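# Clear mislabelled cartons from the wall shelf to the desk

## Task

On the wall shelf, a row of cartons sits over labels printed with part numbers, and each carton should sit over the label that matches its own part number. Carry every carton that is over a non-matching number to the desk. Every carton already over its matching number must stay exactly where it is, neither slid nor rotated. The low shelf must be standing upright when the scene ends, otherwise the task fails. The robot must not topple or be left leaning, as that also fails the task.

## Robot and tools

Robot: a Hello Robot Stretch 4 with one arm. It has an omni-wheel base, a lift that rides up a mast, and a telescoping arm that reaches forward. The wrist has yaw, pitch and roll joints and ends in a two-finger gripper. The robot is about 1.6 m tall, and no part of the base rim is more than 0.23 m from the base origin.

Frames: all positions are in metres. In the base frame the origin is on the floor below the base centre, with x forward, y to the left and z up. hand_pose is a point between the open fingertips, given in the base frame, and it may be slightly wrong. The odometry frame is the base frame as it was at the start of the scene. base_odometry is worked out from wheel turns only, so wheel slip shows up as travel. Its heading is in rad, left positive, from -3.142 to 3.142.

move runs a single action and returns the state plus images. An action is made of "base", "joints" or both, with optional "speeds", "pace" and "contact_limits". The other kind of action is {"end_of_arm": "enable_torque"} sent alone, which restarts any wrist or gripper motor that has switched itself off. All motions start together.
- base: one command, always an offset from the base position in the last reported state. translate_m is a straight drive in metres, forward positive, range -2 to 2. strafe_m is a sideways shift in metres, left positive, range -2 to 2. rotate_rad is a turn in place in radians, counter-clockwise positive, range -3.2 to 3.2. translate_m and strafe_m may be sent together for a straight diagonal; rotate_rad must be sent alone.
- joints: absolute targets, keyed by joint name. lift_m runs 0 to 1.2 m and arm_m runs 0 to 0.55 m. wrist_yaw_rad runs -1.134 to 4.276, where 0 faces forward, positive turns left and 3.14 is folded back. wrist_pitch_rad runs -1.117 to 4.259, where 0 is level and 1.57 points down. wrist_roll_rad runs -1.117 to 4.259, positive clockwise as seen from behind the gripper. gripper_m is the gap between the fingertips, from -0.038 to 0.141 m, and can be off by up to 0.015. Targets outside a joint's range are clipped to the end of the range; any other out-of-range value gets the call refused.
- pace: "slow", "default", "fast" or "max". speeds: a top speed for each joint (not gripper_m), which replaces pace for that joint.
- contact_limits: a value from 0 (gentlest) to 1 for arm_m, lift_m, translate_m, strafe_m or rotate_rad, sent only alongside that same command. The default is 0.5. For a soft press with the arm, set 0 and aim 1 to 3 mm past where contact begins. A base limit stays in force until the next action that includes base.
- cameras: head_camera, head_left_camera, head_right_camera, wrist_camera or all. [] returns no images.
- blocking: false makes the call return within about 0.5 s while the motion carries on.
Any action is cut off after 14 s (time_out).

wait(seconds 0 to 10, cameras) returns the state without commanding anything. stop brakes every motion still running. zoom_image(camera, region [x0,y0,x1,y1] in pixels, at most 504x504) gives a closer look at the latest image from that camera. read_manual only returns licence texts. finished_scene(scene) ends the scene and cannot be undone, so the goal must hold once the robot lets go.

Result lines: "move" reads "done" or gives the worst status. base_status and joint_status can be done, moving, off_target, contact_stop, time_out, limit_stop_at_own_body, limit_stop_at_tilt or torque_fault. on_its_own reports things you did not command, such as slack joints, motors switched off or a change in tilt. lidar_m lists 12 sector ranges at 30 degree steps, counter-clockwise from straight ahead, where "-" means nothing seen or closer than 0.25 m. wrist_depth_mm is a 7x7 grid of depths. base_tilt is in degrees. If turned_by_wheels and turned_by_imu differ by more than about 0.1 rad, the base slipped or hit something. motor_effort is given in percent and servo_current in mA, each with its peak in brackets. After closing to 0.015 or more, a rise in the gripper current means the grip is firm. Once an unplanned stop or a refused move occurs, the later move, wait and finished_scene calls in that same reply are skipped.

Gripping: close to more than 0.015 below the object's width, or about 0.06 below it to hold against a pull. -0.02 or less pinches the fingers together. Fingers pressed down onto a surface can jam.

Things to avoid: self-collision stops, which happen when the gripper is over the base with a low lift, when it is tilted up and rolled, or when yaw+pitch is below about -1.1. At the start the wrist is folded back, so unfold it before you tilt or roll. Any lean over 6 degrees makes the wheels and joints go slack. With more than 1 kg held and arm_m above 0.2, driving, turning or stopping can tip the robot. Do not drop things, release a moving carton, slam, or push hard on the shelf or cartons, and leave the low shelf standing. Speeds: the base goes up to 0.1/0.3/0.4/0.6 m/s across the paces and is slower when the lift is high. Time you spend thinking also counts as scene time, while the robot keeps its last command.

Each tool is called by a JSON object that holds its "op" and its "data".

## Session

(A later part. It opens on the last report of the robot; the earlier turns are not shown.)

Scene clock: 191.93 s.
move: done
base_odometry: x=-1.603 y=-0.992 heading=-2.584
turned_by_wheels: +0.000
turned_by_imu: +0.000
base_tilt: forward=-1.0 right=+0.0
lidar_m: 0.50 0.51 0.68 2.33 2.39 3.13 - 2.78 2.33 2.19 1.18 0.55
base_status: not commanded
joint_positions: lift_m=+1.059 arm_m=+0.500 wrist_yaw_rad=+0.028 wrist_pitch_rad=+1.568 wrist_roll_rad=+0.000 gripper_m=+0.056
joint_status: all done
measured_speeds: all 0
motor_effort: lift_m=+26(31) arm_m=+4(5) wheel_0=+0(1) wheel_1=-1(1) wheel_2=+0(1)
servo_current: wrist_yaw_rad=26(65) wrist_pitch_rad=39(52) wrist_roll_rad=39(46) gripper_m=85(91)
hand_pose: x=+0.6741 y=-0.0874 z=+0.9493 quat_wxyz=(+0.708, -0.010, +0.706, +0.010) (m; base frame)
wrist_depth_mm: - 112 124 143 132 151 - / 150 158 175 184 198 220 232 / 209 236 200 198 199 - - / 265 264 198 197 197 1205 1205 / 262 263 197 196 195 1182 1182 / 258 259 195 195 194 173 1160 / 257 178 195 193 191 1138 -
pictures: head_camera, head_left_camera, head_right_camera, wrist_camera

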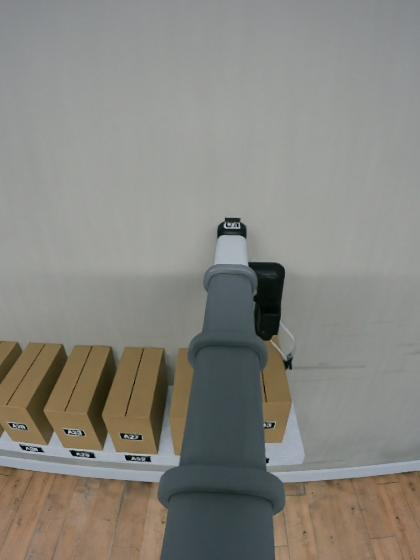

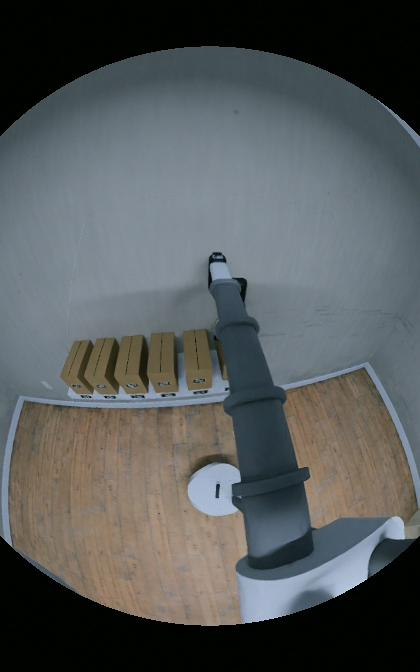

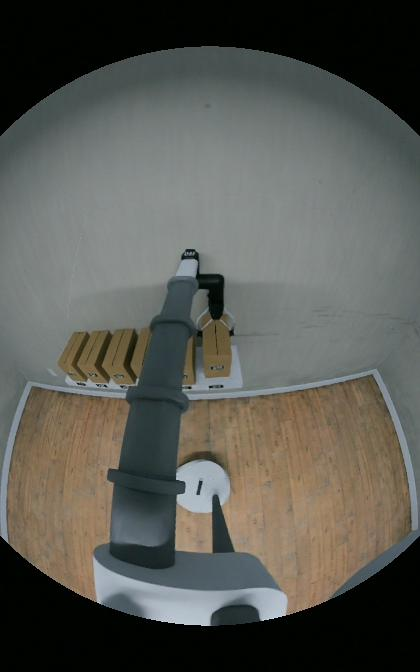

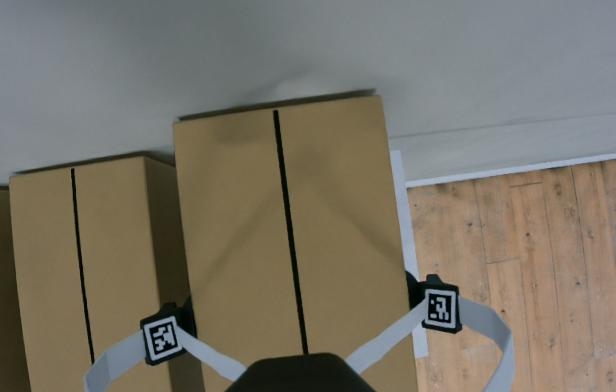

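{"op": "move", "data": {"joints": {"lift_m":1.18}, "cameras": []}}

{"op": "move", "data": {"joints": {"arm_m":0.19}, "base": {"translate_m":-0.4}, "speeds": {"arm_m":0.2}, "cameras": ["head_camera","wrist_camera"]}}

{"op": "move", "data": {"base": {"rotate_rad":2.75}, "joints": {"arm_m":0.1}, "pace": "slow"}}

Scene clock: 200.90 s.
move: done
base_odometry: x=-1.603 y=-0.992 heading=-2.584
turned_by_wheels: +0.000
turned_by_imu: -0.002
base_tilt: forward=-1.1 right=+0.0
lidar_m: 0.46 0.53 0.71 2.34 2.40 3.15 - 2.80 2.29 2.20 1.19 0.55
base_status: not commanded
joint_positions: lift_m=+1.179 arm_m=+0.500 wrist_yaw_rad=+0.028 wrist_pitch_rad=+1.568 wrist_roll_rad=+0.000 gripper_m=+0.056
joint_status: all done
measured_speeds: all 0
motor_effort: lift_m=+26(31) arm_m=+4(4) wheel_0=+1(1) wheel_1=+0(1) wheel_2=-1(1)
servo_current: wrist_yaw_rad=46(59) wrist_pitch_rad=39(52) wrist_roll_rad=26(46) gripper_m=72(98)
hand_pose: x=+0.6741 y=-0.0874 z=+1.0693 quat_wxyz=(+0.708, -0.010, +0.706, +0.010) (m; base frame)
wrist_depth_mm: - 112 124 143 132 150 - / 150 158 175 184 198 221 232 / 208 242 199 198 199 - - / 384 384 198 198 197 1308 1281 / 384 382 197 196 195 1308 1281 / 375 377 196 195 194 173 1281 / 377 173 194 193 191 1281 -
pictures: none
No camera images: "cameras" was empty.

Scene clock: 203.73 s.
move: done
base_odometry: x=-1.264 y=-0.780 heading=-2.584
turned_by_wheels: +0.000
turned_by_imu: +0.000
base_tilt: forward=-1.1 right=+0.1
lidar_m: 0.25 0.92 1.57 2.31 2.37 3.11 - 2.79 2.16 2.22 1.78 0.25
base_status: done
joint_positions: lift_m=+1.179 arm_m=+0.190 wrist_yaw_rad=+0.028 wrist_pitch_rad=+1.568 wrist_roll_rad=+0.000 gripper_m=+0.056
joint_status: all done
measured_speeds: all 0
motor_effort: lift_m=+26(26) arm_m=-4(7) wheel_0=+0(11) wheel_1=-2(6) wheel_2=+0(9)
servo_current: wrist_yaw_rad=39(59) wrist_pitch_rad=39(52) wrist_roll_rad=26(46) gripper_m=85(91)
hand_pose: x=+0.3642 y=-0.0874 z=+1.0693 quat_wxyz=(+0.708, -0.010, +0.706, +0.010) (m; base frame)
wrist_depth_mm: - - 1366 1336 1366 1336 1336 / 1336 1336 1336 1336 1336 1336 1336 / 1308 1308 200 198 198 1336 1308 / 1336 1308 198 197 197 1281 1308 / 1308 1308 197 196 195 1281 1308 / 1308 1281 196 195 193 172 1281 / 1281 173 194 193 192 1255 -
pictures: head_camera, wrist_camera

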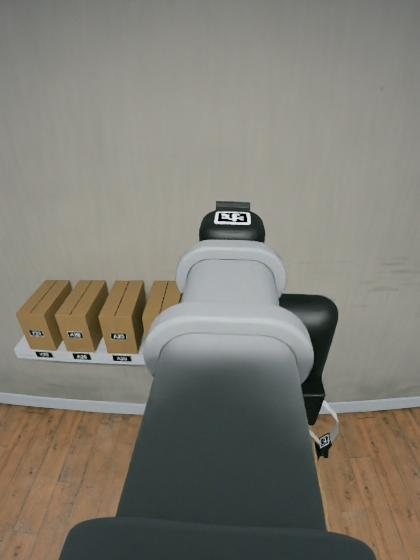

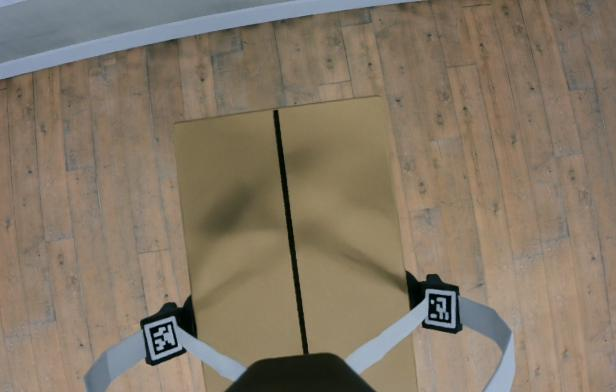

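Scene clock: 207.77 s.
move: done
base_odometry: x=-1.264 y=-0.780 heading=+0.166
turned_by_wheels: +2.750
turned_by_imu: +2.715
base_tilt: forward=-1.2 right=-0.1
lidar_m: 0.26 4.09 2.48 2.16 2.24 1.57 0.93 0.91 0.97 1.82 2.27 0.25
base_status: done
joint_positions: lift_m=+1.179 arm_m=+0.100 wrist_yaw_rad=+0.028 wrist_pitch_rad=+1.568 wrist_roll_rad=+0.000 gripper_m=+0.056
joint_status: all done
measured_speeds: all 0
motor_effort: lift_m=+26(26) arm_m=-5(7) wheel_0=-2(9) wheel_1=+0(5) wheel_2=-1(7)
servo_current: wrist_yaw_rad=46(72) wrist_pitch_rad=39(52) wrist_roll_rad=39(52) gripper_m=78(98)
hand_pose: x=+0.2742 y=-0.0874 z=+1.0693 quat_wxyz=(+0.708, -0.010, +0.706, +0.010) (m; base frame)
wrist_depth_mm: 1366 1366 1366 1366 1366 1366 1336 / 1336 1366 1336 1366 1336 1366 1336 / 1336 1366 200 198 198 1336 1336 / 1308 1336 198 198 197 1336 1308 / 1308 1308 197 196 196 1281 1308 / 1308 1281 196 195 193 172 1281 / 1255 173 194 193 191 1255 -
pictures: head_camera, head_left_camera, head_right_camera, wrist_camera

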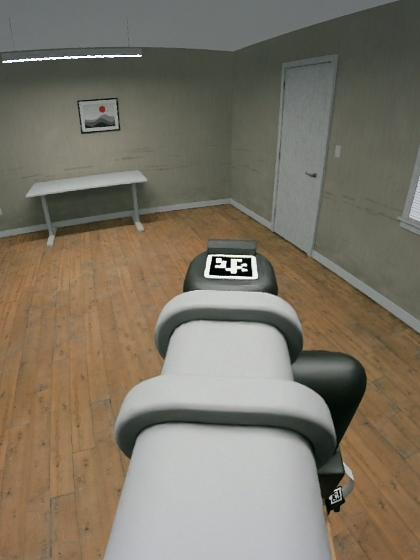

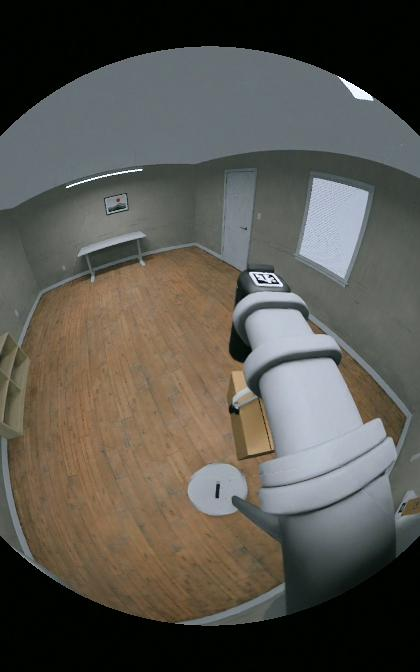

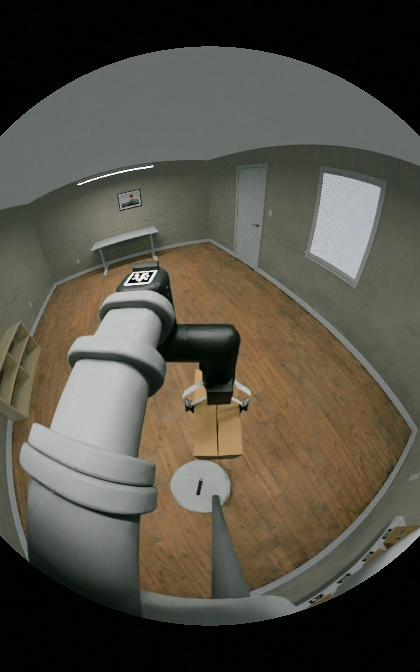

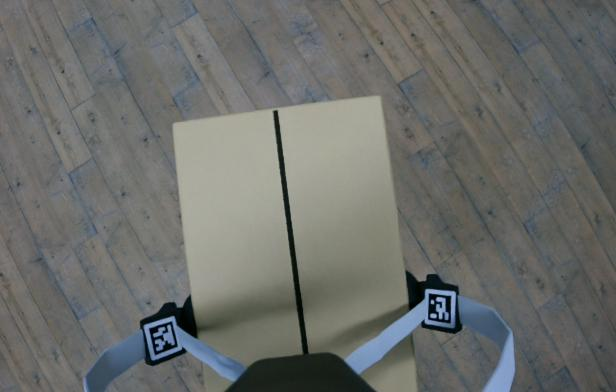

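{"op": "move", "data": {"base": {"rotate_rad":0.43}, "cameras": [], "pace": "slow"}}

{"op": "move", "data": {"base": {"translate_m":1.9,"strafe_m":-0.1}, "cameras": ["head_camera","head_left_camera"]}}

Scene clock: 219.20 s.
move: done
base_odometry: x=-1.264 y=-0.780 heading=+0.596
turned_by_wheels: +0.430
turned_by_imu: +0.423
base_tilt: forward=-1.1 right=+0.0
lidar_m: 0.27 2.70 2.18 2.24 1.72 0.95 0.92 0.95 1.62 2.29 2.39 0.25
base_status: done
joint_positions: lift_m=+1.179 arm_m=+0.100 wrist_yaw_rad=+0.028 wrist_pitch_rad=+1.568 wrist_roll_rad=+0.000 gripper_m=+0.056
joint_status: not commanded
measured_speeds: all 0
motor_effort: lift_m=+26(26) arm_m=-5(5) wheel_0=-2(8) wheel_1=-1(5) wheel_2=-1(5)
servo_current: wrist_yaw_rad=33(59) wrist_pitch_rad=46(52) wrist_roll_rad=39(52) gripper_m=85(98)
hand_pose: x=+0.2742 y=-0.0874 z=+1.0693 quat_wxyz=(+0.708, -0.010, +0.706, +0.010) (m; base frame)
wrist_depth_mm: 1366 1366 1366 1366 1366 1366 1366 / 1366 1366 1336 1366 1336 1366 1336 / 1336 1336 200 198 199 1336 1336 / 1336 1336 198 198 197 1336 1308 / 1308 1308 196 196 195 1308 1281 / 1281 1281 196 194 193 172 1255 / 1281 173 193 193 192 1308 -
pictures: none
No camera images: "cameras" was empty.

Scene clock: 227.13 s.
move: done
base_odometry: x=+0.365 y=+0.203 heading=+0.596
turned_by_wheels: +0.000
turned_by_imu: -0.007
base_tilt: forward=-1.0 right=-0.1
lidar_m: 0.25 2.28 2.49 1.97 2.06 3.27 3.13 3.14 2.18 2.14 2.24 0.25
base_status: done
joint_positions: lift_m=+1.179 arm_m=+0.100 wrist_yaw_rad=+0.028 wrist_pitch_rad=+1.568 wrist_roll_rad=+0.000 gripper_m=+0.056
joint_status: not commanded
measured_speeds: all 0
motor_effort: lift_m=+26(26) arm_m=-5(5) wheel_0=+0(10) wheel_1=+1(5) wheel_2=-1(9)
servo_current: wrist_yaw_rad=39(65) wrist_pitch_rad=39(52) wrist_roll_rad=39(52) gripper_m=85(98)
hand_pose: x=+0.2742 y=-0.0874 z=+1.0693 quat_wxyz=(+0.708, -0.010, +0.706, +0.010) (m; base frame)
wrist_depth_mm: 1366 1366 1336 1336 1336 1336 1366 / 1336 1366 1336 1336 1366 1336 1366 / 1336 1336 200 198 199 1308 1308 / 1308 1308 198 198 196 1308 1308 / 1308 1308 198 196 195 1281 1308 / 1281 1281 196 195 194 172 1255 / 1281 173 194 194 191 1255 -
pictures: head_camera, head_left_camera

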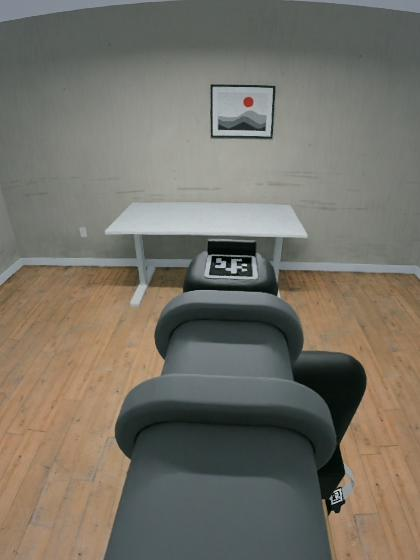

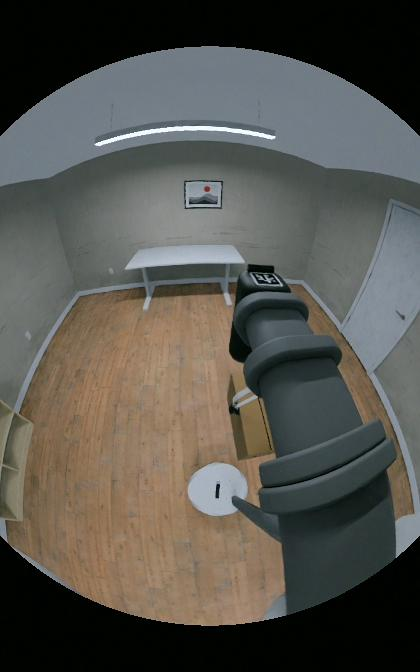

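{"op": "move", "data": {"base": {"translate_m":1.3,"strafe_m":-0.1}}}

Scene clock: 245.90 s.
move: done
base_odometry: x=+1.497 y=+0.850 heading=+0.596
turned_by_wheels: +0.000
turned_by_imu: -0.006
base_tilt: forward=-1.1 right=+0.0
lidar_m: 0.25 0.95 1.27 2.51 2.31 3.00 - 2.90 2.11 2.00 2.10 0.25
base_status: done
joint_positions: lift_m=+1.179 arm_m=+0.100 wrist_yaw_rad=+0.028 wrist_pitch_rad=+1.568 wrist_roll_rad=+0.000 gripper_m=+0.056
joint_status: not commanded
measured_speeds: all 0
motor_effort: lift_m=+25(26) arm_m=-5(5) wheel_0=+1(11) wheel_1=+0(5) wheel_2=+1(11)
servo_current: wrist_yaw_rad=33(65) wrist_pitch_rad=39(52) wrist_roll_rad=33(52) gripper_m=85(98)
hand_pose: x=+0.2742 y=-0.0874 z=+1.0693 quat_wxyz=(+0.708, -0.010, +0.706, +0.010) (m; base frame)
wrist_depth_mm: 1366 1366 1366 1397 1366 1366 1336 / 1366 1336 1336 1366 1336 1366 1366 / 1336 1336 200 199 199 1308 1336 / 1336 1336 198 197 196 1308 1308 / 1308 1308 198 196 196 1308 1308 / 1308 1281 196 195 193 173 1281 / 1281 173 195 193 191 1255 -
pictures: head_camera, head_left_camera, head_right_camera, wrist_camera

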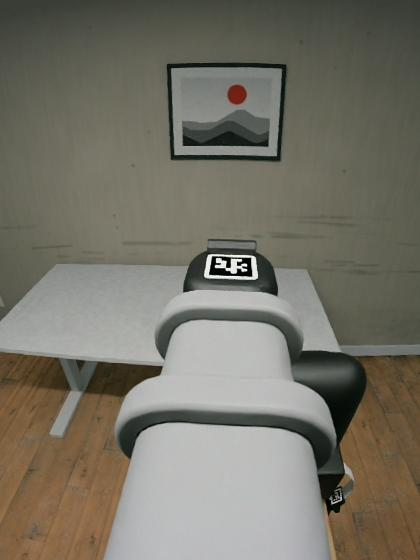

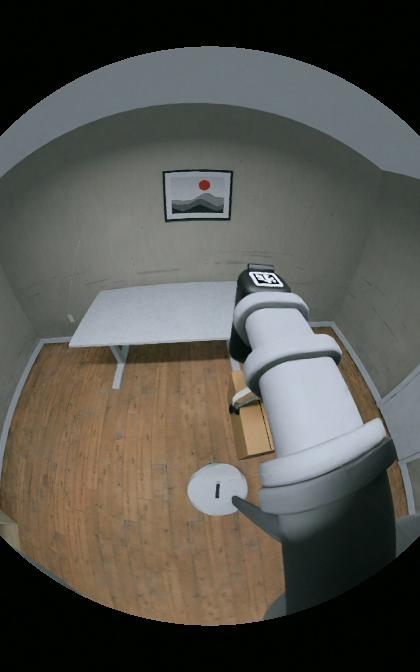

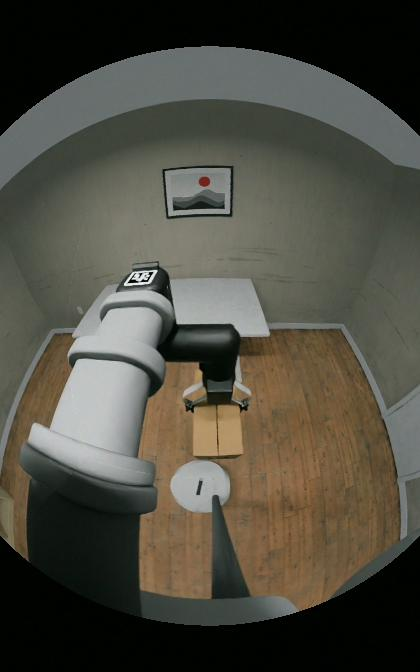

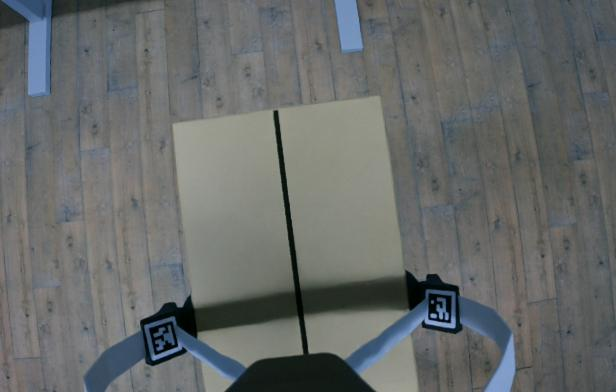

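{"op": "move", "data": {"base": {"translate_m":0.5}, "pace": "slow", "cameras": []}}

{"op": "move", "data": {"joints": {"arm_m":0.5}, "speeds": {"arm_m":0.2}, "cameras": ["wrist_camera","head_right_camera","head_left_camera"]}}

Scene clock: 259.23 s.
move: done
base_odometry: x=+1.911 y=+1.130 heading=+0.596
turned_by_wheels: +0.000
turned_by_imu: -0.004
base_tilt: forward=-1.1 right=+0.0
lidar_m: 0.25 0.41 0.58 2.54 2.56 3.11 - 2.93 2.08 2.00 0.56 0.25
base_status: done
joint_positions: lift_m=+1.179 arm_m=+0.100 wrist_yaw_rad=+0.028 wrist_pitch_rad=+1.568 wrist_roll_rad=+0.000 gripper_m=+0.056
joint_status: not commanded
measured_speeds: all 0
motor_effort: lift_m=+25(26) arm_m=-5(5) wheel_0=+2(9) wheel_1=+1(5) wheel_2=+0(6)
servo_current: wrist_yaw_rad=39(65) wrist_pitch_rad=46(59) wrist_roll_rad=33(52) gripper_m=91(98)
hand_pose: x=+0.2742 y=-0.0874 z=+1.0693 quat_wxyz=(+0.708, -0.010, +0.706, +0.010) (m; base frame)
wrist_depth_mm: - - - - - 1366 1366 / - - - - - 1336 1336 / - - 200 199 198 1308 1308 / - 1336 198 198 197 1281 1308 / 1336 1308 197 196 195 1281 1281 / 1308 1308 196 195 194 172 1281 / 1281 173 194 193 192 1255 -
pictures: none
No camera images: "cameras" was empty.

Scene clock: 262.03 s.
move: done
base_odometry: x=+1.911 y=+1.130 heading=+0.596
turned_by_wheels: +0.000
turned_by_imu: -0.001
base_tilt: forward=-1.1 right=+0.0
lidar_m: 0.36 0.40 0.59 2.53 2.56 3.10 - 2.92 2.09 1.99 0.56 0.42
base_status: not commanded
joint_positions: lift_m=+1.179 arm_m=+0.500 wrist_yaw_rad=+0.028 wrist_pitch_rad=+1.568 wrist_roll_rad=+0.000 gripper_m=+0.056
joint_status: all done
measured_speeds: all 0
motor_effort: lift_m=+25(26) arm_m=+5(7) wheel_0=+2(2) wheel_1=+2(2) wheel_2=+1(1)
servo_current: wrist_yaw_rad=33(59) wrist_pitch_rad=46(52) wrist_roll_rad=26(52) gripper_m=98(98)
hand_pose: x=+0.6740 y=-0.0874 z=+1.0693 quat_wxyz=(+0.708, -0.010, +0.706, +0.010) (m; base frame)
wrist_depth_mm: - - - - - - - / - - - - - - 1336 / - - 200 199 198 1308 1308 / - - 198 197 196 - 1308 / - - 196 196 195 - 1308 / - - 196 195 193 171 1281 / - 162 194 193 192 - -
pictures: head_left_camera, head_right_camera, wrist_camera

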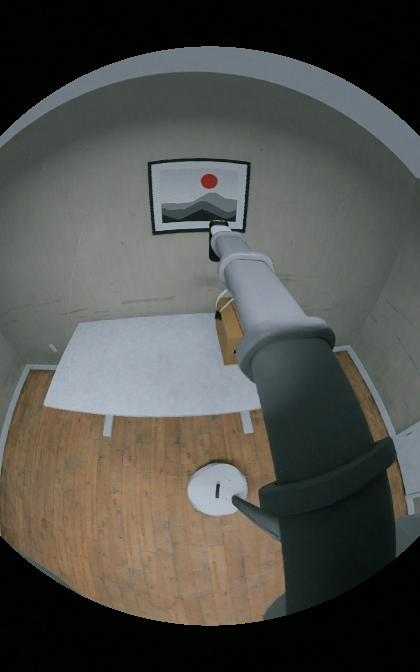

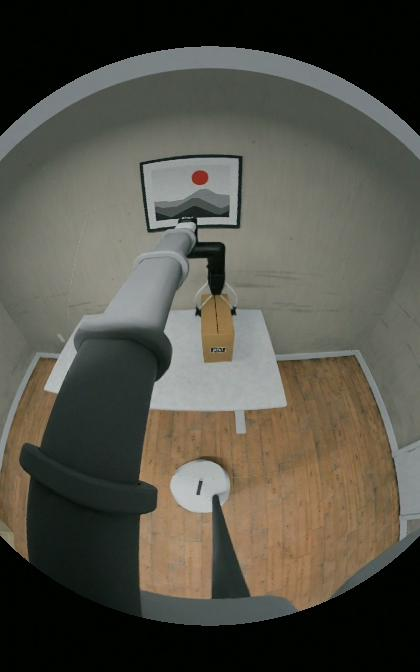

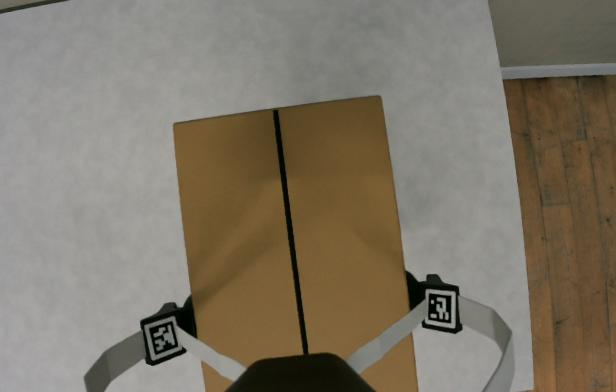

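{"op": "move", "data": {"joints": {"lift_m":1.03}, "pace": "slow", "contact_limits": {"lift_m":0.1}, "cameras": ["head_right_camera"]}}

{"op": "move", "data": {"joints": {"lift_m":0.93}, "speeds": {"lift_m":0.03}, "contact_limits": {"lift_m":0.02}, "cameras": ["head_right_camera"]}}

Scene clock: 276.60 s.
move: done
base_odometry: x=+1.911 y=+1.130 heading=+0.596
turned_by_wheels: +0.000
turned_by_imu: -0.002
base_tilt: forward=-1.0 right=+0.1
lidar_m: 0.39 0.41 0.59 2.53 2.55 3.12 - 2.92 2.07 2.00 0.59 0.41
base_status: not commanded
joint_positions: lift_m=+1.030 arm_m=+0.500 wrist_yaw_rad=+0.028 wrist_pitch_rad=+1.568 wrist_roll_rad=+0.000 gripper_m=+0.056
joint_status: all done
measured_speeds: all 0
motor_effort: lift_m=+18(25) arm_m=+4(5) wheel_0=+2(2) wheel_1=+1(2) wheel_2=+1(1)
servo_current: wrist_yaw_rad=39(65) wrist_pitch_rad=46(52) wrist_roll_rad=46(46) gripper_m=78(98)
contact_limits: lift_m 0.1
hand_pose: x=+0.6740 y=-0.0874 z=+0.9200 quat_wxyz=(+0.708, -0.010, +0.706, +0.010) (m; base frame)
wrist_depth_mm: - - - - - - - / - - - - - - - / - - 200 198 198 - - / - - 198 197 197 - - / - - 197 197 195 - - / - - 196 195 193 171 - / - 162 194 193 191 - -
pictures: head_right_camera

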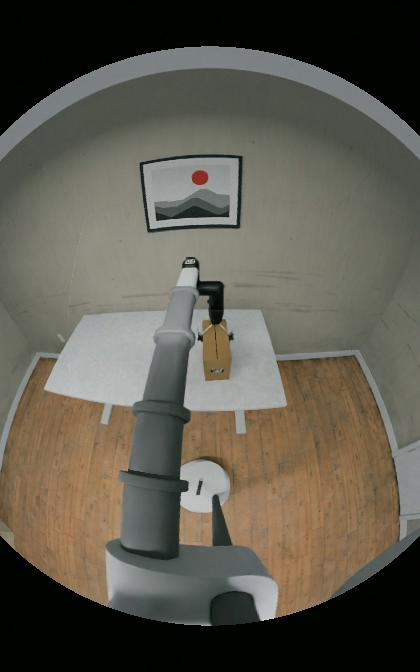

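Scene clock: 279.13 s.
move: contact_stop
base_odometry: x=+1.911 y=+1.130 heading=+0.596
turned_by_wheels: -0.001
turned_by_imu: -0.002
base_tilt: forward=-1.1 right=-0.1
lidar_m: 0.39 0.43 0.57 2.53 2.56 3.11 - 2.92 2.09 1.98 0.59 0.41
base_status: not commanded
joint_positions: lift_m=+0.978 arm_m=+0.500 wrist_yaw_rad=+0.028 wrist_pitch_rad=+1.568 wrist_roll_rad=+0.000 gripper_m=+0.056
joint_status: lift_m contact_stop (moved -0.052 of -0.100)
measured_speeds: all 0
on_its_own: lift_m is slack since a contact_stop (your +0.930 is given up)
motor_effort: lift_m=+19(21) arm_m=+4(5) wheel_0=-1(2) wheel_1=-1(2) wheel_2=-1(2)
servo_current: wrist_yaw_rad=52(65) wrist_pitch_rad=39(52) wrist_roll_rad=33(52) gripper_m=52(98)
contact_limits: lift_m 0.02
hand_pose: x=+0.6740 y=-0.0874 z=+0.8680 quat_wxyz=(+0.708, -0.010, +0.706, +0.010) (m; base frame)
wrist_depth_mm: - - - - - - - / - - - - - - - / - - 200 199 200 - - / - - 197 197 197 - - / - - 195 195 195 - - / - - 193 193 193 170 - / - 162 191 191 190 - -
pictures: head_right_camera

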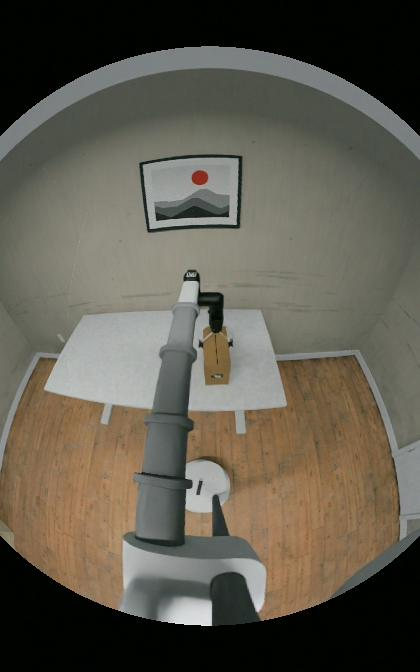

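{"op": "move", "data": {"joints": {"lift_m":0.98}, "cameras": []}}

{"op": "move", "data": {"joints": {"gripper_m":0.126}, "cameras": ["wrist_camera"]}}

{"op": "move", "data": {"joints": {"lift_m":1.18}, "cameras": ["wrist_camera","head_right_camera"]}}

Scene clock: 286.80 s.
move: done
base_odometry: x=+1.911 y=+1.130 heading=+0.596
turned_by_wheels: +0.000
turned_by_imu: -0.001
base_tilt: forward=-1.1 right=-0.1
lidar_m: 0.37 0.42 0.55 2.52 2.56 3.12 - 2.93 2.05 1.99 0.59 0.43
base_status: not commanded
joint_positions: lift_m=+0.980 arm_m=+0.500 wrist_yaw_rad=+0.028 wrist_pitch_rad=+1.568 wrist_roll_rad=+0.000 gripper_m=+0.056
joint_status: all done
measured_speeds: all 0
motor_effort: lift_m=+24(24) arm_m=+4(4) wheel_0=-1(1) wheel_1=+0(1) wheel_2=-1(1)
servo_current: wrist_yaw_rad=39(46) wrist_pitch_rad=33(46) wrist_roll_rad=33(46) gripper_m=65(65)
hand_pose: x=+0.6740 y=-0.0874 z=+0.8694 quat_wxyz=(+0.708, -0.010, +0.706, +0.010) (m; base frame)
wrist_depth_mm: - - - - - - - / - - - - - - - / - - 200 200 200 - - / - - 198 198 197 - - / - - 196 195 195 - - / - - 193 193 193 170 - / - 162 191 191 190 - -
pictures: none
No camera images: "cameras" was empty.

Scene clock: 288.43 s.
move: done
base_odometry: x=+1.911 y=+1.130 heading=+0.596
turned_by_wheels: +0.000
turned_by_imu: -0.001
base_tilt: forward=-1.1 right=+0.0
lidar_m: 0.39 0.40 0.58 2.53 2.53 3.09 - 2.92 2.10 2.00 0.56 0.43
base_status: not commanded
joint_positions: lift_m=+0.980 arm_m=+0.500 wrist_yaw_rad=+0.028 wrist_pitch_rad=+1.568 wrist_roll_rad=+0.000 gripper_m=+0.126
joint_status: all done
measured_speeds: all 0
motor_effort: lift_m=+16(24) arm_m=+4(4) wheel_0=-1(1) wheel_1=-1(1) wheel_2=+0(1)
servo_current: wrist_yaw_rad=46(59) wrist_pitch_rad=39(52) wrist_roll_rad=33(46) gripper_m=33(65)
hand_pose: x=+0.6740 y=-0.0874 z=+0.8701 quat_wxyz=(+0.708, -0.010, +0.706, +0.010) (m; base frame)
wrist_depth_mm: - - - - - - - / - - - - - - - / - - 201 201 200 - - / - - 199 198 198 - - / - - 196 197 197 - - / - - 195 195 193 - - / - - 193 - 193 - -
pictures: wrist_camera

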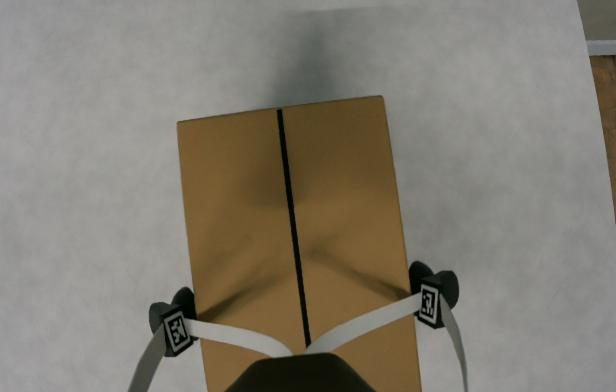

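Scene clock: 290.37 s.
move: done
base_odometry: x=+1.911 y=+1.130 heading=+0.596
turned_by_wheels: +0.000
turned_by_imu: -0.001
base_tilt: forward=-1.1 right=+0.0
lidar_m: 0.37 0.42 0.56 2.52 2.52 3.10 - 2.95 2.08 2.00 0.58 0.40
base_status: not commanded
joint_positions: lift_m=+1.180 arm_m=+0.500 wrist_yaw_rad=+0.028 wrist_pitch_rad=+1.568 wrist_roll_rad=+0.000 gripper_m=+0.126
joint_status: all done
measured_speeds: all 0
motor_effort: lift_m=+23(26) arm_m=+4(4) wheel_0=-1(1) wheel_1=+0(1) wheel_2=+0(1)
servo_current: wrist_yaw_rad=39(52) wrist_pitch_rad=46(46) wrist_roll_rad=46(52) gripper_m=39(46)
hand_pose: x=+0.6740 y=-0.0874 z=+1.0695 quat_wxyz=(+0.708, -0.010, +0.706, +0.010) (m; base frame)
wrist_depth_mm: - - - - - - - / - - - - - - 1336 / - - - - - 1336 1308 / - - - 399 - - 1308 / - - - 394 - - 1281 / - - 202 394 187 - 1281 / - - - - - - 1255
pictures: head_right_camera, wrist_camera

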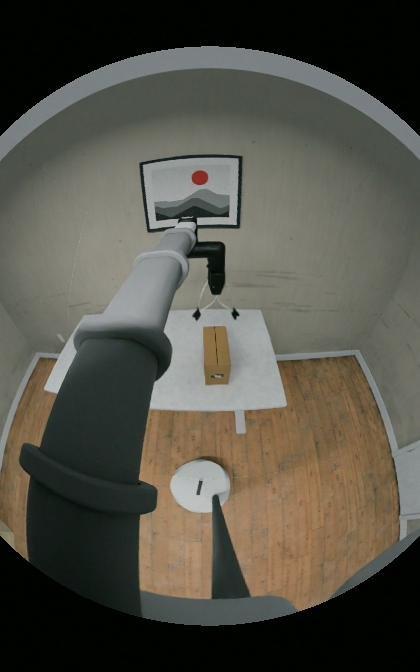

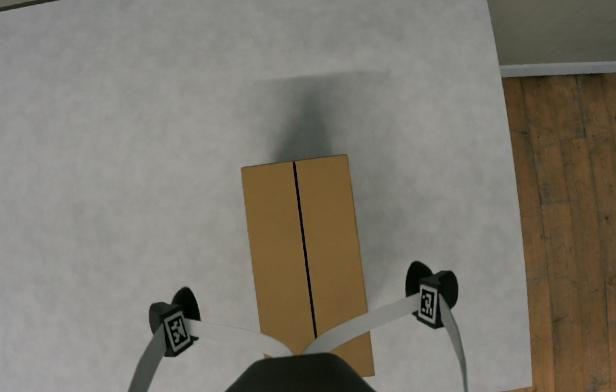

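{"op": "move", "data": {"joints": {"arm_m":0.1}, "cameras": []}}

{"op": "move", "data": {"base": {"translate_m":-1.9}, "cameras": [], "pace": "fast"}}

{"op": "move", "data": {"base": {"rotate_rad":3.18}, "cameras": ["head_camera"]}}

{"op": "move", "data": {"base": {"translate_m":1.6,"strafe_m":0.094}, "joints": {"arm_m":0.2}}}

Scene clock: 301.87 s.
move: done
base_odometry: x=+1.911 y=+1.130 heading=+0.596
turned_by_wheels: +0.000
turned_by_imu: -0.002
base_tilt: forward=-1.1 right=+0.0
lidar_m: 0.37 0.43 0.56 2.52 2.56 3.12 - 2.95 2.07 2.00 0.58 0.42
base_status: not commanded
joint_positions: lift_m=+1.180 arm_m=+0.100 wrist_yaw_rad=+0.028 wrist_pitch_rad=+1.568 wrist_roll_rad=+0.000 gripper_m=+0.126
joint_status: all done
measured_speeds: all 0
motor_effort: lift_m=+23(23) arm_m=-5(7) wheel_0=+0(1) wheel_1=+0(1) wheel_2=+0(1)
servo_current: wrist_yaw_rad=46(72) wrist_pitch_rad=46(52) wrist_roll_rad=33(46) gripper_m=26(46)
hand_pose: x=+0.2742 y=-0.0874 z=+1.0695 quat_wxyz=(+0.708, -0.010, +0.706, +0.010) (m; base frame)
wrist_depth_mm: - - - 421 - 1366 1366 / - - - 530 - 1336 1336 / - - - - - 1308 1308 / - 1308 1308 1336 1308 1308 1336 / 1281 1308 1308 1308 1281 1308 1308 / 1281 1308 1060 1078 214 1281 1281 / 1281 1255 1281 135 1281 1255 1281
pictures: none
No camera images: "cameras" was empty.

Scene clock: 309.57 s.
move: done
base_odometry: x=+0.339 y=+0.064 heading=+0.596
turned_by_wheels: +0.000
turned_by_imu: -0.001
base_tilt: forward=-1.2 right=+0.0
lidar_m: 2.29 2.38 2.60 2.06 2.16 3.13 2.99 3.03 2.15 2.03 2.13 2.87
base_status: done
joint_positions: lift_m=+1.180 arm_m=+0.100 wrist_yaw_rad=+0.028 wrist_pitch_rad=+1.568 wrist_roll_rad=+0.000 gripper_m=+0.126
joint_status: not commanded
measured_speeds: all 0
motor_effort: lift_m=+22(23) arm_m=-5(5) wheel_0=-1(9) wheel_1=-1(6) wheel_2=+1(10)
servo_current: wrist_yaw_rad=20(78) wrist_pitch_rad=39(59) wrist_roll_rad=33(52) gripper_m=26(46)
hand_pose: x=+0.2742 y=-0.0874 z=+1.0696 quat_wxyz=(+0.708, -0.010, +0.706, +0.010) (m; base frame)
wrist_depth_mm: 1366 1336 1366 1366 1336 1336 1366 / 1336 1336 1336 1366 1336 1336 1336 / 1308 1336 1336 1336 1336 1336 1308 / 1336 1308 1308 1308 1281 1308 1308 / 1281 1308 1308 1281 1308 1308 1281 / 1308 1308 1078 1060 214 1281 1281 / 1281 1255 1281 135 1281 1281 1255
pictures: none
No camera images: "cameras" was empty.

Scene clock: 313.83 s.
move: done
base_odometry: x=+0.339 y=+0.064 heading=-2.508
turned_by_wheels: +3.180
turned_by_imu: +3.139
base_tilt: forward=-1.1 right=-0.2
lidar_m: 2.72 2.89 2.12 2.07 2.18 3.03 2.68 2.42 2.55 2.07 2.17 3.07
base_status: done
joint_positions: lift_m=+1.180 arm_m=+0.100 wrist_yaw_rad=+0.028 wrist_pitch_rad=+1.568 wrist_roll_rad=+0.000 gripper_m=+0.126
joint_status: not commanded
measured_speeds: all 0
motor_effort: lift_m=+22(23) arm_m=-5(5) wheel_0=-1(10) wheel_1=-2(6) wheel_2=+0(6)
servo_current: wrist_yaw_rad=46(65) wrist_pitch_rad=39(52) wrist_roll_rad=33(52) gripper_m=33(46)
hand_pose: x=+0.2742 y=-0.0874 z=+1.0696 quat_wxyz=(+0.708, -0.010, +0.706, +0.010) (m; base frame)
wrist_depth_mm: 1366 1336 1336 1336 1366 1366 1366 / 1366 1366 1336 1336 1336 1336 1366 / 1336 1308 1336 1336 1336 1336 1336 / 1308 1308 1336 1336 1308 1308 1308 / 1281 1308 1308 1308 1281 1308 1308 / 1281 1281 1098 1078 213 1255 1281 / 1281 1281 1255 135 1281 1281 1281
pictures: head_camera

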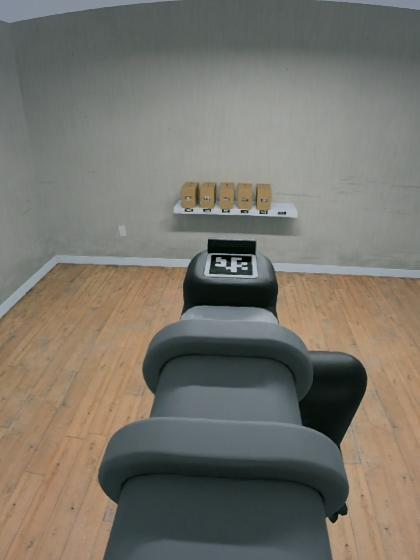

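Scene clock: 320.67 s.
move: done
base_odometry: x=-0.895 y=-0.959 heading=-2.508
turned_by_wheels: +0.000
turned_by_imu: -0.005
base_tilt: forward=-1.0 right=+0.1
lidar_m: 1.11 1.14 1.96 1.94 2.04 2.84 - 3.63 2.38 2.56 1.91 1.15
base_status: done
joint_positions: lift_m=+1.180 arm_m=+0.200 wrist_yaw_rad=+0.028 wrist_pitch_rad=+1.568 wrist_roll_rad=+0.000 gripper_m=+0.126
joint_status: all done
measured_speeds: all 0
motor_effort: lift_m=+22(23) arm_m=+5(6) wheel_0=+1(12) wheel_1=+1(6) wheel_2=-1(9)
servo_current: wrist_yaw_rad=39(65) wrist_pitch_rad=39(52) wrist_roll_rad=46(52) gripper_m=33(46)
hand_pose: x=+0.3740 y=-0.0874 z=+1.0696 quat_wxyz=(+0.708, -0.010, +0.706, +0.010) (m; base frame)
wrist_depth_mm: 1336 1366 1336 1366 1366 1336 1366 / 1366 1308 1366 1336 1336 1336 1366 / 1336 1308 1336 1308 1308 1336 1336 / 1308 1308 1336 1336 1308 1308 1308 / 1308 1308 1308 1308 1308 1308 1281 / 1308 1308 1281 1098 213 1281 1281 / 1281 1281 1060 135 1281 1281 1255
pictures: head_camera, head_left_camera, head_right_camera, wrist_camera

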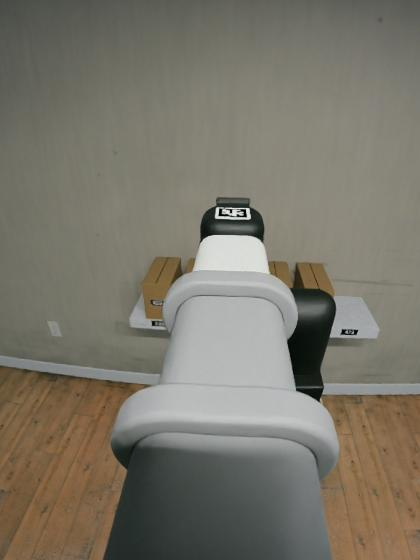

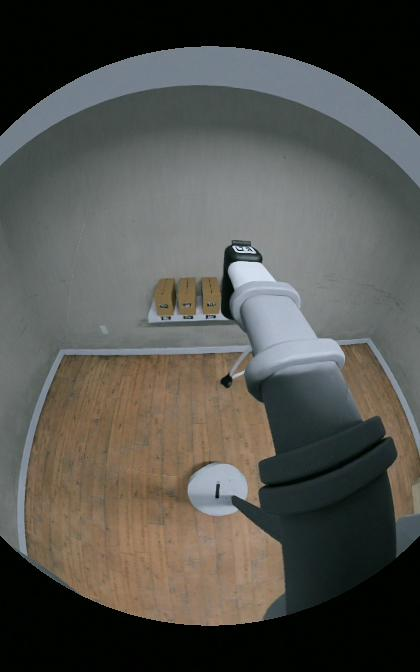

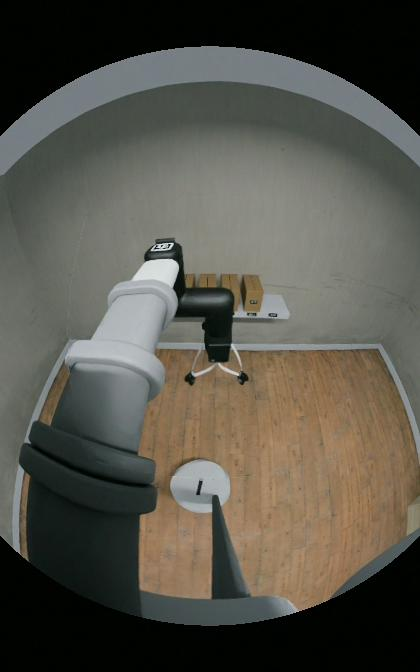

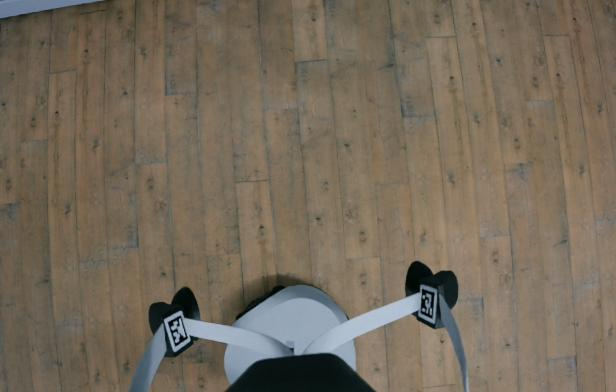

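{"op": "move", "data": {"base": {"translate_m":0.4}, "joints": {"arm_m":0.35}}}

{"op": "zoom_image", "data": {"camera": "wrist_camera", "region": [60, 0, 560, 392]}}

Scene clock: 335.57 s.
move: done
base_odometry: x=-1.217 y=-1.196 heading=-2.508
turned_by_wheels: +0.000
turned_by_imu: -0.003
base_tilt: forward=-1.1 right=+0.1
lidar_m: 0.70 0.73 1.39 1.94 2.04 2.82 - 3.09 2.58 2.58 1.38 0.73
base_status: done
joint_positions: lift_m=+1.180 arm_m=+0.350 wrist_yaw_rad=+0.028 wrist_pitch_rad=+1.568 wrist_roll_rad=+0.000 gripper_m=+0.126
joint_status: all done
measured_speeds: all 0
motor_effort: lift_m=+22(23) arm_m=+5(6) wheel_0=-1(10) wheel_1=+0(6) wheel_2=+2(9)
servo_current: wrist_yaw_rad=26(59) wrist_pitch_rad=39(52) wrist_roll_rad=39(46) gripper_m=39(39)
hand_pose: x=+0.5240 y=-0.0874 z=+1.0696 quat_wxyz=(+0.708, -0.010, +0.706, +0.010) (m; base frame)
wrist_depth_mm: 399 399 - 399 394 399 397 / 413 397 517 418 424 445 - / 544 1336 1308 1308 1336 1308 1308 / 1308 1336 1281 1308 1308 1308 1336 / 1281 1308 1308 1308 1308 1308 1281 / 1281 1308 1255 1308 213 1281 1281 / 1255 1281 1281 135 1281 1281 1281
pictures: head_camera, head_left_camera, head_right_camera, wrist_camera

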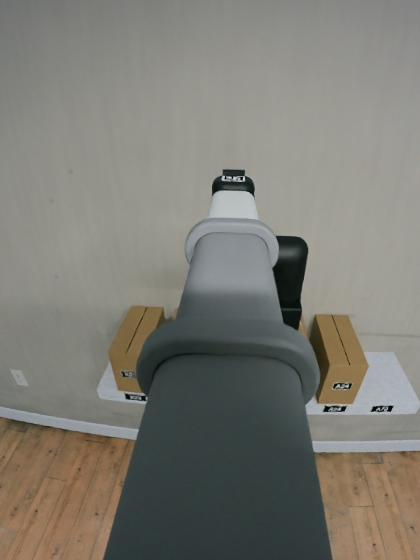

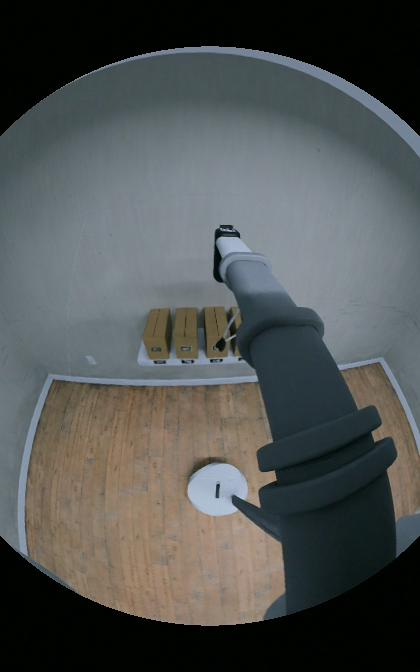

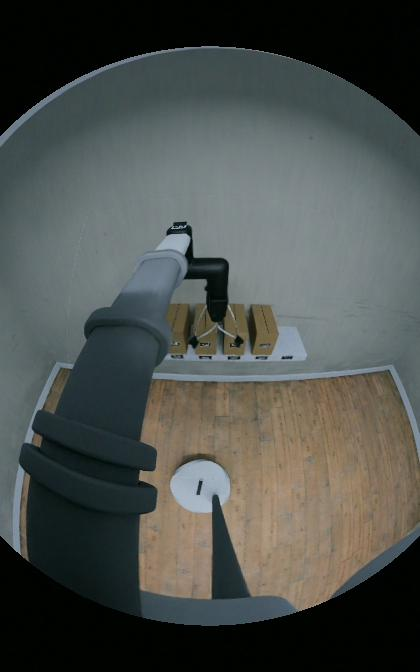

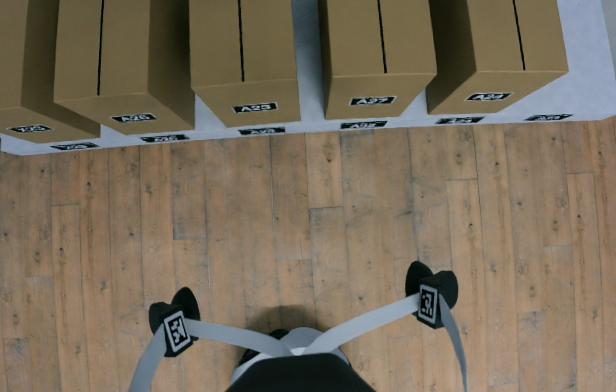

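Scaled by 1.008.

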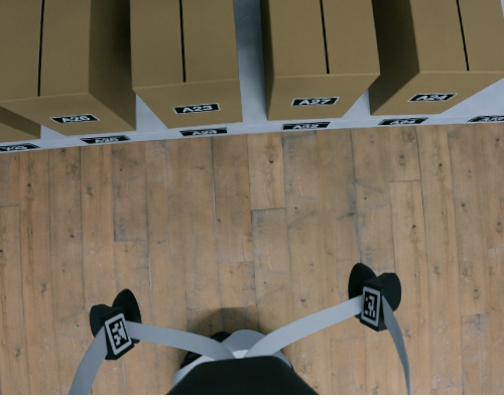

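{"op": "move", "data": {"base": {"rotate_rad":-0.053}, "cameras": []}}

{"op": "move", "data": {"base": {"translate_m":0.14}, "joints": {"lift_m":1.2,"arm_m":0.4}, "cameras": ["wrist_camera"]}}

{"op": "zoom_image", "data": {"camera": "wrist_camera", "region": [60, 0, 560, 392]}}

Scene clock: 342.17 s.
move: done
base_odometry: x=-1.217 y=-1.196 heading=-2.560
turned_by_wheels: -0.053
turned_by_imu: -0.054
base_tilt: forward=-1.2 right=-0.1
lidar_m: 0.70 0.74 1.32 1.96 2.02 2.67 - 3.25 2.58 2.58 1.44 0.75
base_status: done
joint_positions: lift_m=+1.180 arm_m=+0.350 wrist_yaw_rad=+0.028 wrist_pitch_rad=+1.568 wrist_roll_rad=+0.000 gripper_m=+0.126
joint_status: not commanded
measured_speeds: all 0
motor_effort: lift_m=+22(22) arm_m=+5(5) wheel_0=+2(6) wheel_1=+0(5) wheel_2=+0(5)
servo_current: wrist_yaw_rad=39(52) wrist_pitch_rad=46(52) wrist_roll_rad=39(46) gripper_m=33(46)
hand_pose: x=+0.5240 y=-0.0874 z=+1.0696 quat_wxyz=(+0.708, -0.010, +0.706, +0.010) (m; base frame)
wrist_depth_mm: 399 413 - 397 399 397 - / 397 410 397 439 469 445 - / 517 569 1308 1336 1336 1336 1336 / 1308 1308 1336 1308 1308 1308 1281 / 1308 1308 1281 1308 1281 1281 1308 / 1281 1308 1281 1281 213 1308 1308 / 1281 1281 1281 135 1281 1281 1255
pictures: none
No camera images: "cameras" was empty.

Scene clock: 343.93 s.
move: done
base_odometry: x=-1.334 y=-1.273 heading=-2.560
turned_by_wheels: +0.000
turned_by_imu: -0.001
base_tilt: forward=-1.1 right=+0.1
lidar_m: 0.56 0.57 1.19 1.95 2.03 2.72 - 3.25 2.63 2.58 0.87 0.60
base_status: done
joint_positions: lift_m=+1.200 arm_m=+0.400 wrist_yaw_rad=+0.028 wrist_pitch_rad=+1.568 wrist_roll_rad=+0.000 gripper_m=+0.126
joint_status: all done
measured_speeds: all 0
motor_effort: lift_m=+23(28) arm_m=+4(7) wheel_0=-1(10) wheel_1=+1(6) wheel_2=+2(9)
servo_current: wrist_yaw_rad=52(65) wrist_pitch_rad=52(52) wrist_roll_rad=33(46) gripper_m=20(46)
hand_pose: x=+0.5740 y=-0.0874 z=+1.0895 quat_wxyz=(+0.708, -0.010, +0.706, +0.010) (m; base frame)
wrist_depth_mm: - - - 418 418 418 - / 418 415 - 413 413 413 - / 413 436 - 410 413 410 - / 407 421 - 407 407 404 1308 / 404 442 1308 1308 1308 1336 1308 / 1336 1308 1308 1281 213 1308 1308 / 1308 1308 1308 135 1281 1281 1308
pictures: wrist_camera

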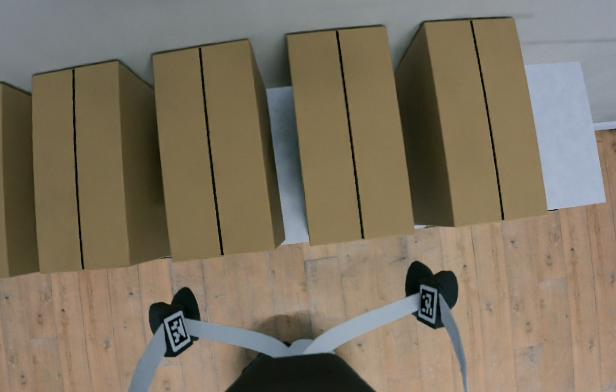

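Scaled by 1.008.

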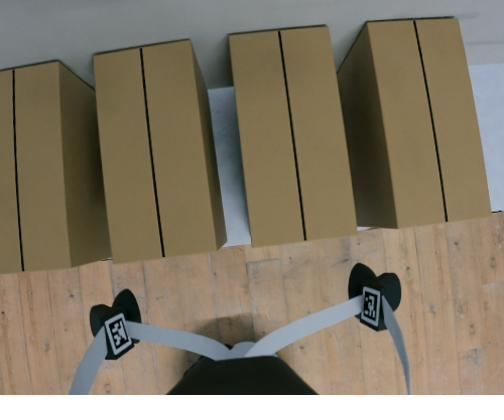

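{"op": "move", "data": {"base": {"translate_m":0.06,"strafe_m":-0.054}, "joints": {"arm_m":0.5,"gripper_m":0.122}, "cameras": []}}

{"op": "move", "data": {"joints": {"lift_m":1.055}, "cameras": ["wrist_camera"]}}

{"op": "zoom_image", "data": {"camera": "wrist_camera", "region": [100, 100, 500, 392]}}

Scene clock: 356.87 s.
move: done
base_odometry: x=-1.414 y=-1.261 heading=-2.561
turned_by_wheels: +0.000
turned_by_imu: -0.002
base_tilt: forward=-1.1 right=+0.0
lidar_m: 0.50 0.52 0.72 2.01 2.08 2.73 - 3.23 2.64 2.52 0.77 0.54
base_status: done
joint_positions: lift_m=+1.200 arm_m=+0.500 wrist_yaw_rad=+0.028 wrist_pitch_rad=+1.568 wrist_roll_rad=+0.000 gripper_m=+0.122
joint_status: all done
measured_speeds: all 0
motor_effort: lift_m=+23(23) arm_m=+5(6) wheel_0=-2(12) wheel_1=-1(4) wheel_2=-1(8)
servo_current: wrist_yaw_rad=59(59) wrist_pitch_rad=46(52) wrist_roll_rad=33(52) gripper_m=20(111)
hand_pose: x=+0.6740 y=-0.0874 z=+1.0895 quat_wxyz=(+0.708, -0.010, +0.706, +0.010) (m; base frame)
wrist_depth_mm: - - 118 117 123 137 - / 138 151 153 168 183 193 224 / 203 227 253 264 290 314 - / 407 - - 407 407 404 1281 / 404 436 - 402 404 399 - / 397 418 214 397 195 397 1308 / 394 415 - - 397 397 1281
pictures: none
No camera images: "cameras" was empty.

Scene clock: 358.53 s.
move: done
base_odometry: x=-1.414 y=-1.261 heading=-2.561
turned_by_wheels: +0.000
turned_by_imu: -0.001
base_tilt: forward=-1.1 right=+0.0
lidar_m: 0.50 0.52 0.73 1.97 2.08 2.76 - 3.22 2.61 2.49 0.78 0.52
base_status: not commanded
joint_positions: lift_m=+1.055 arm_m=+0.500 wrist_yaw_rad=+0.028 wrist_pitch_rad=+1.568 wrist_roll_rad=+0.000 gripper_m=+0.122
joint_status: all done
measured_speeds: all 0
motor_effort: lift_m=+15(22) arm_m=+5(5) wheel_0=-2(2) wheel_1=-2(2) wheel_2=-1(1)
servo_current: wrist_yaw_rad=39(78) wrist_pitch_rad=46(52) wrist_roll_rad=33(52) gripper_m=33(46)
hand_pose: x=+0.6740 y=-0.0874 z=+0.9452 quat_wxyz=(+0.708, -0.010, +0.706, +0.010) (m; base frame)
wrist_depth_mm: - - 116 119 125 139 - / 140 151 162 171 184 200 229 / 200 220 262 262 283 263 263 / - - 263 262 296 260 259 / - - 259 258 258 257 257 / - - 256 256 195 255 255 / - 254 - - 330 252 -
pictures: wrist_camera

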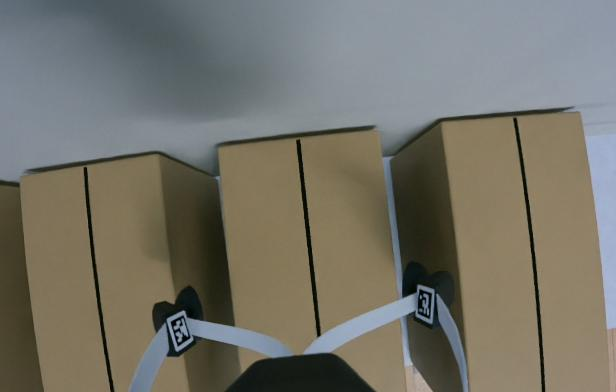

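Scaled by 1.260.

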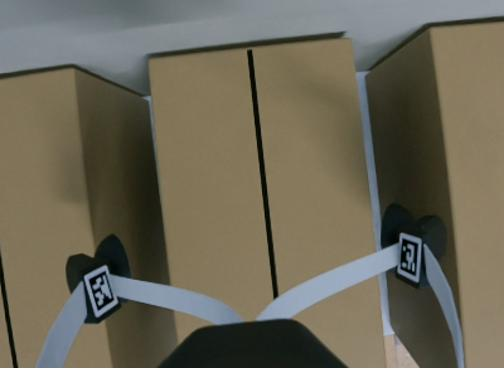

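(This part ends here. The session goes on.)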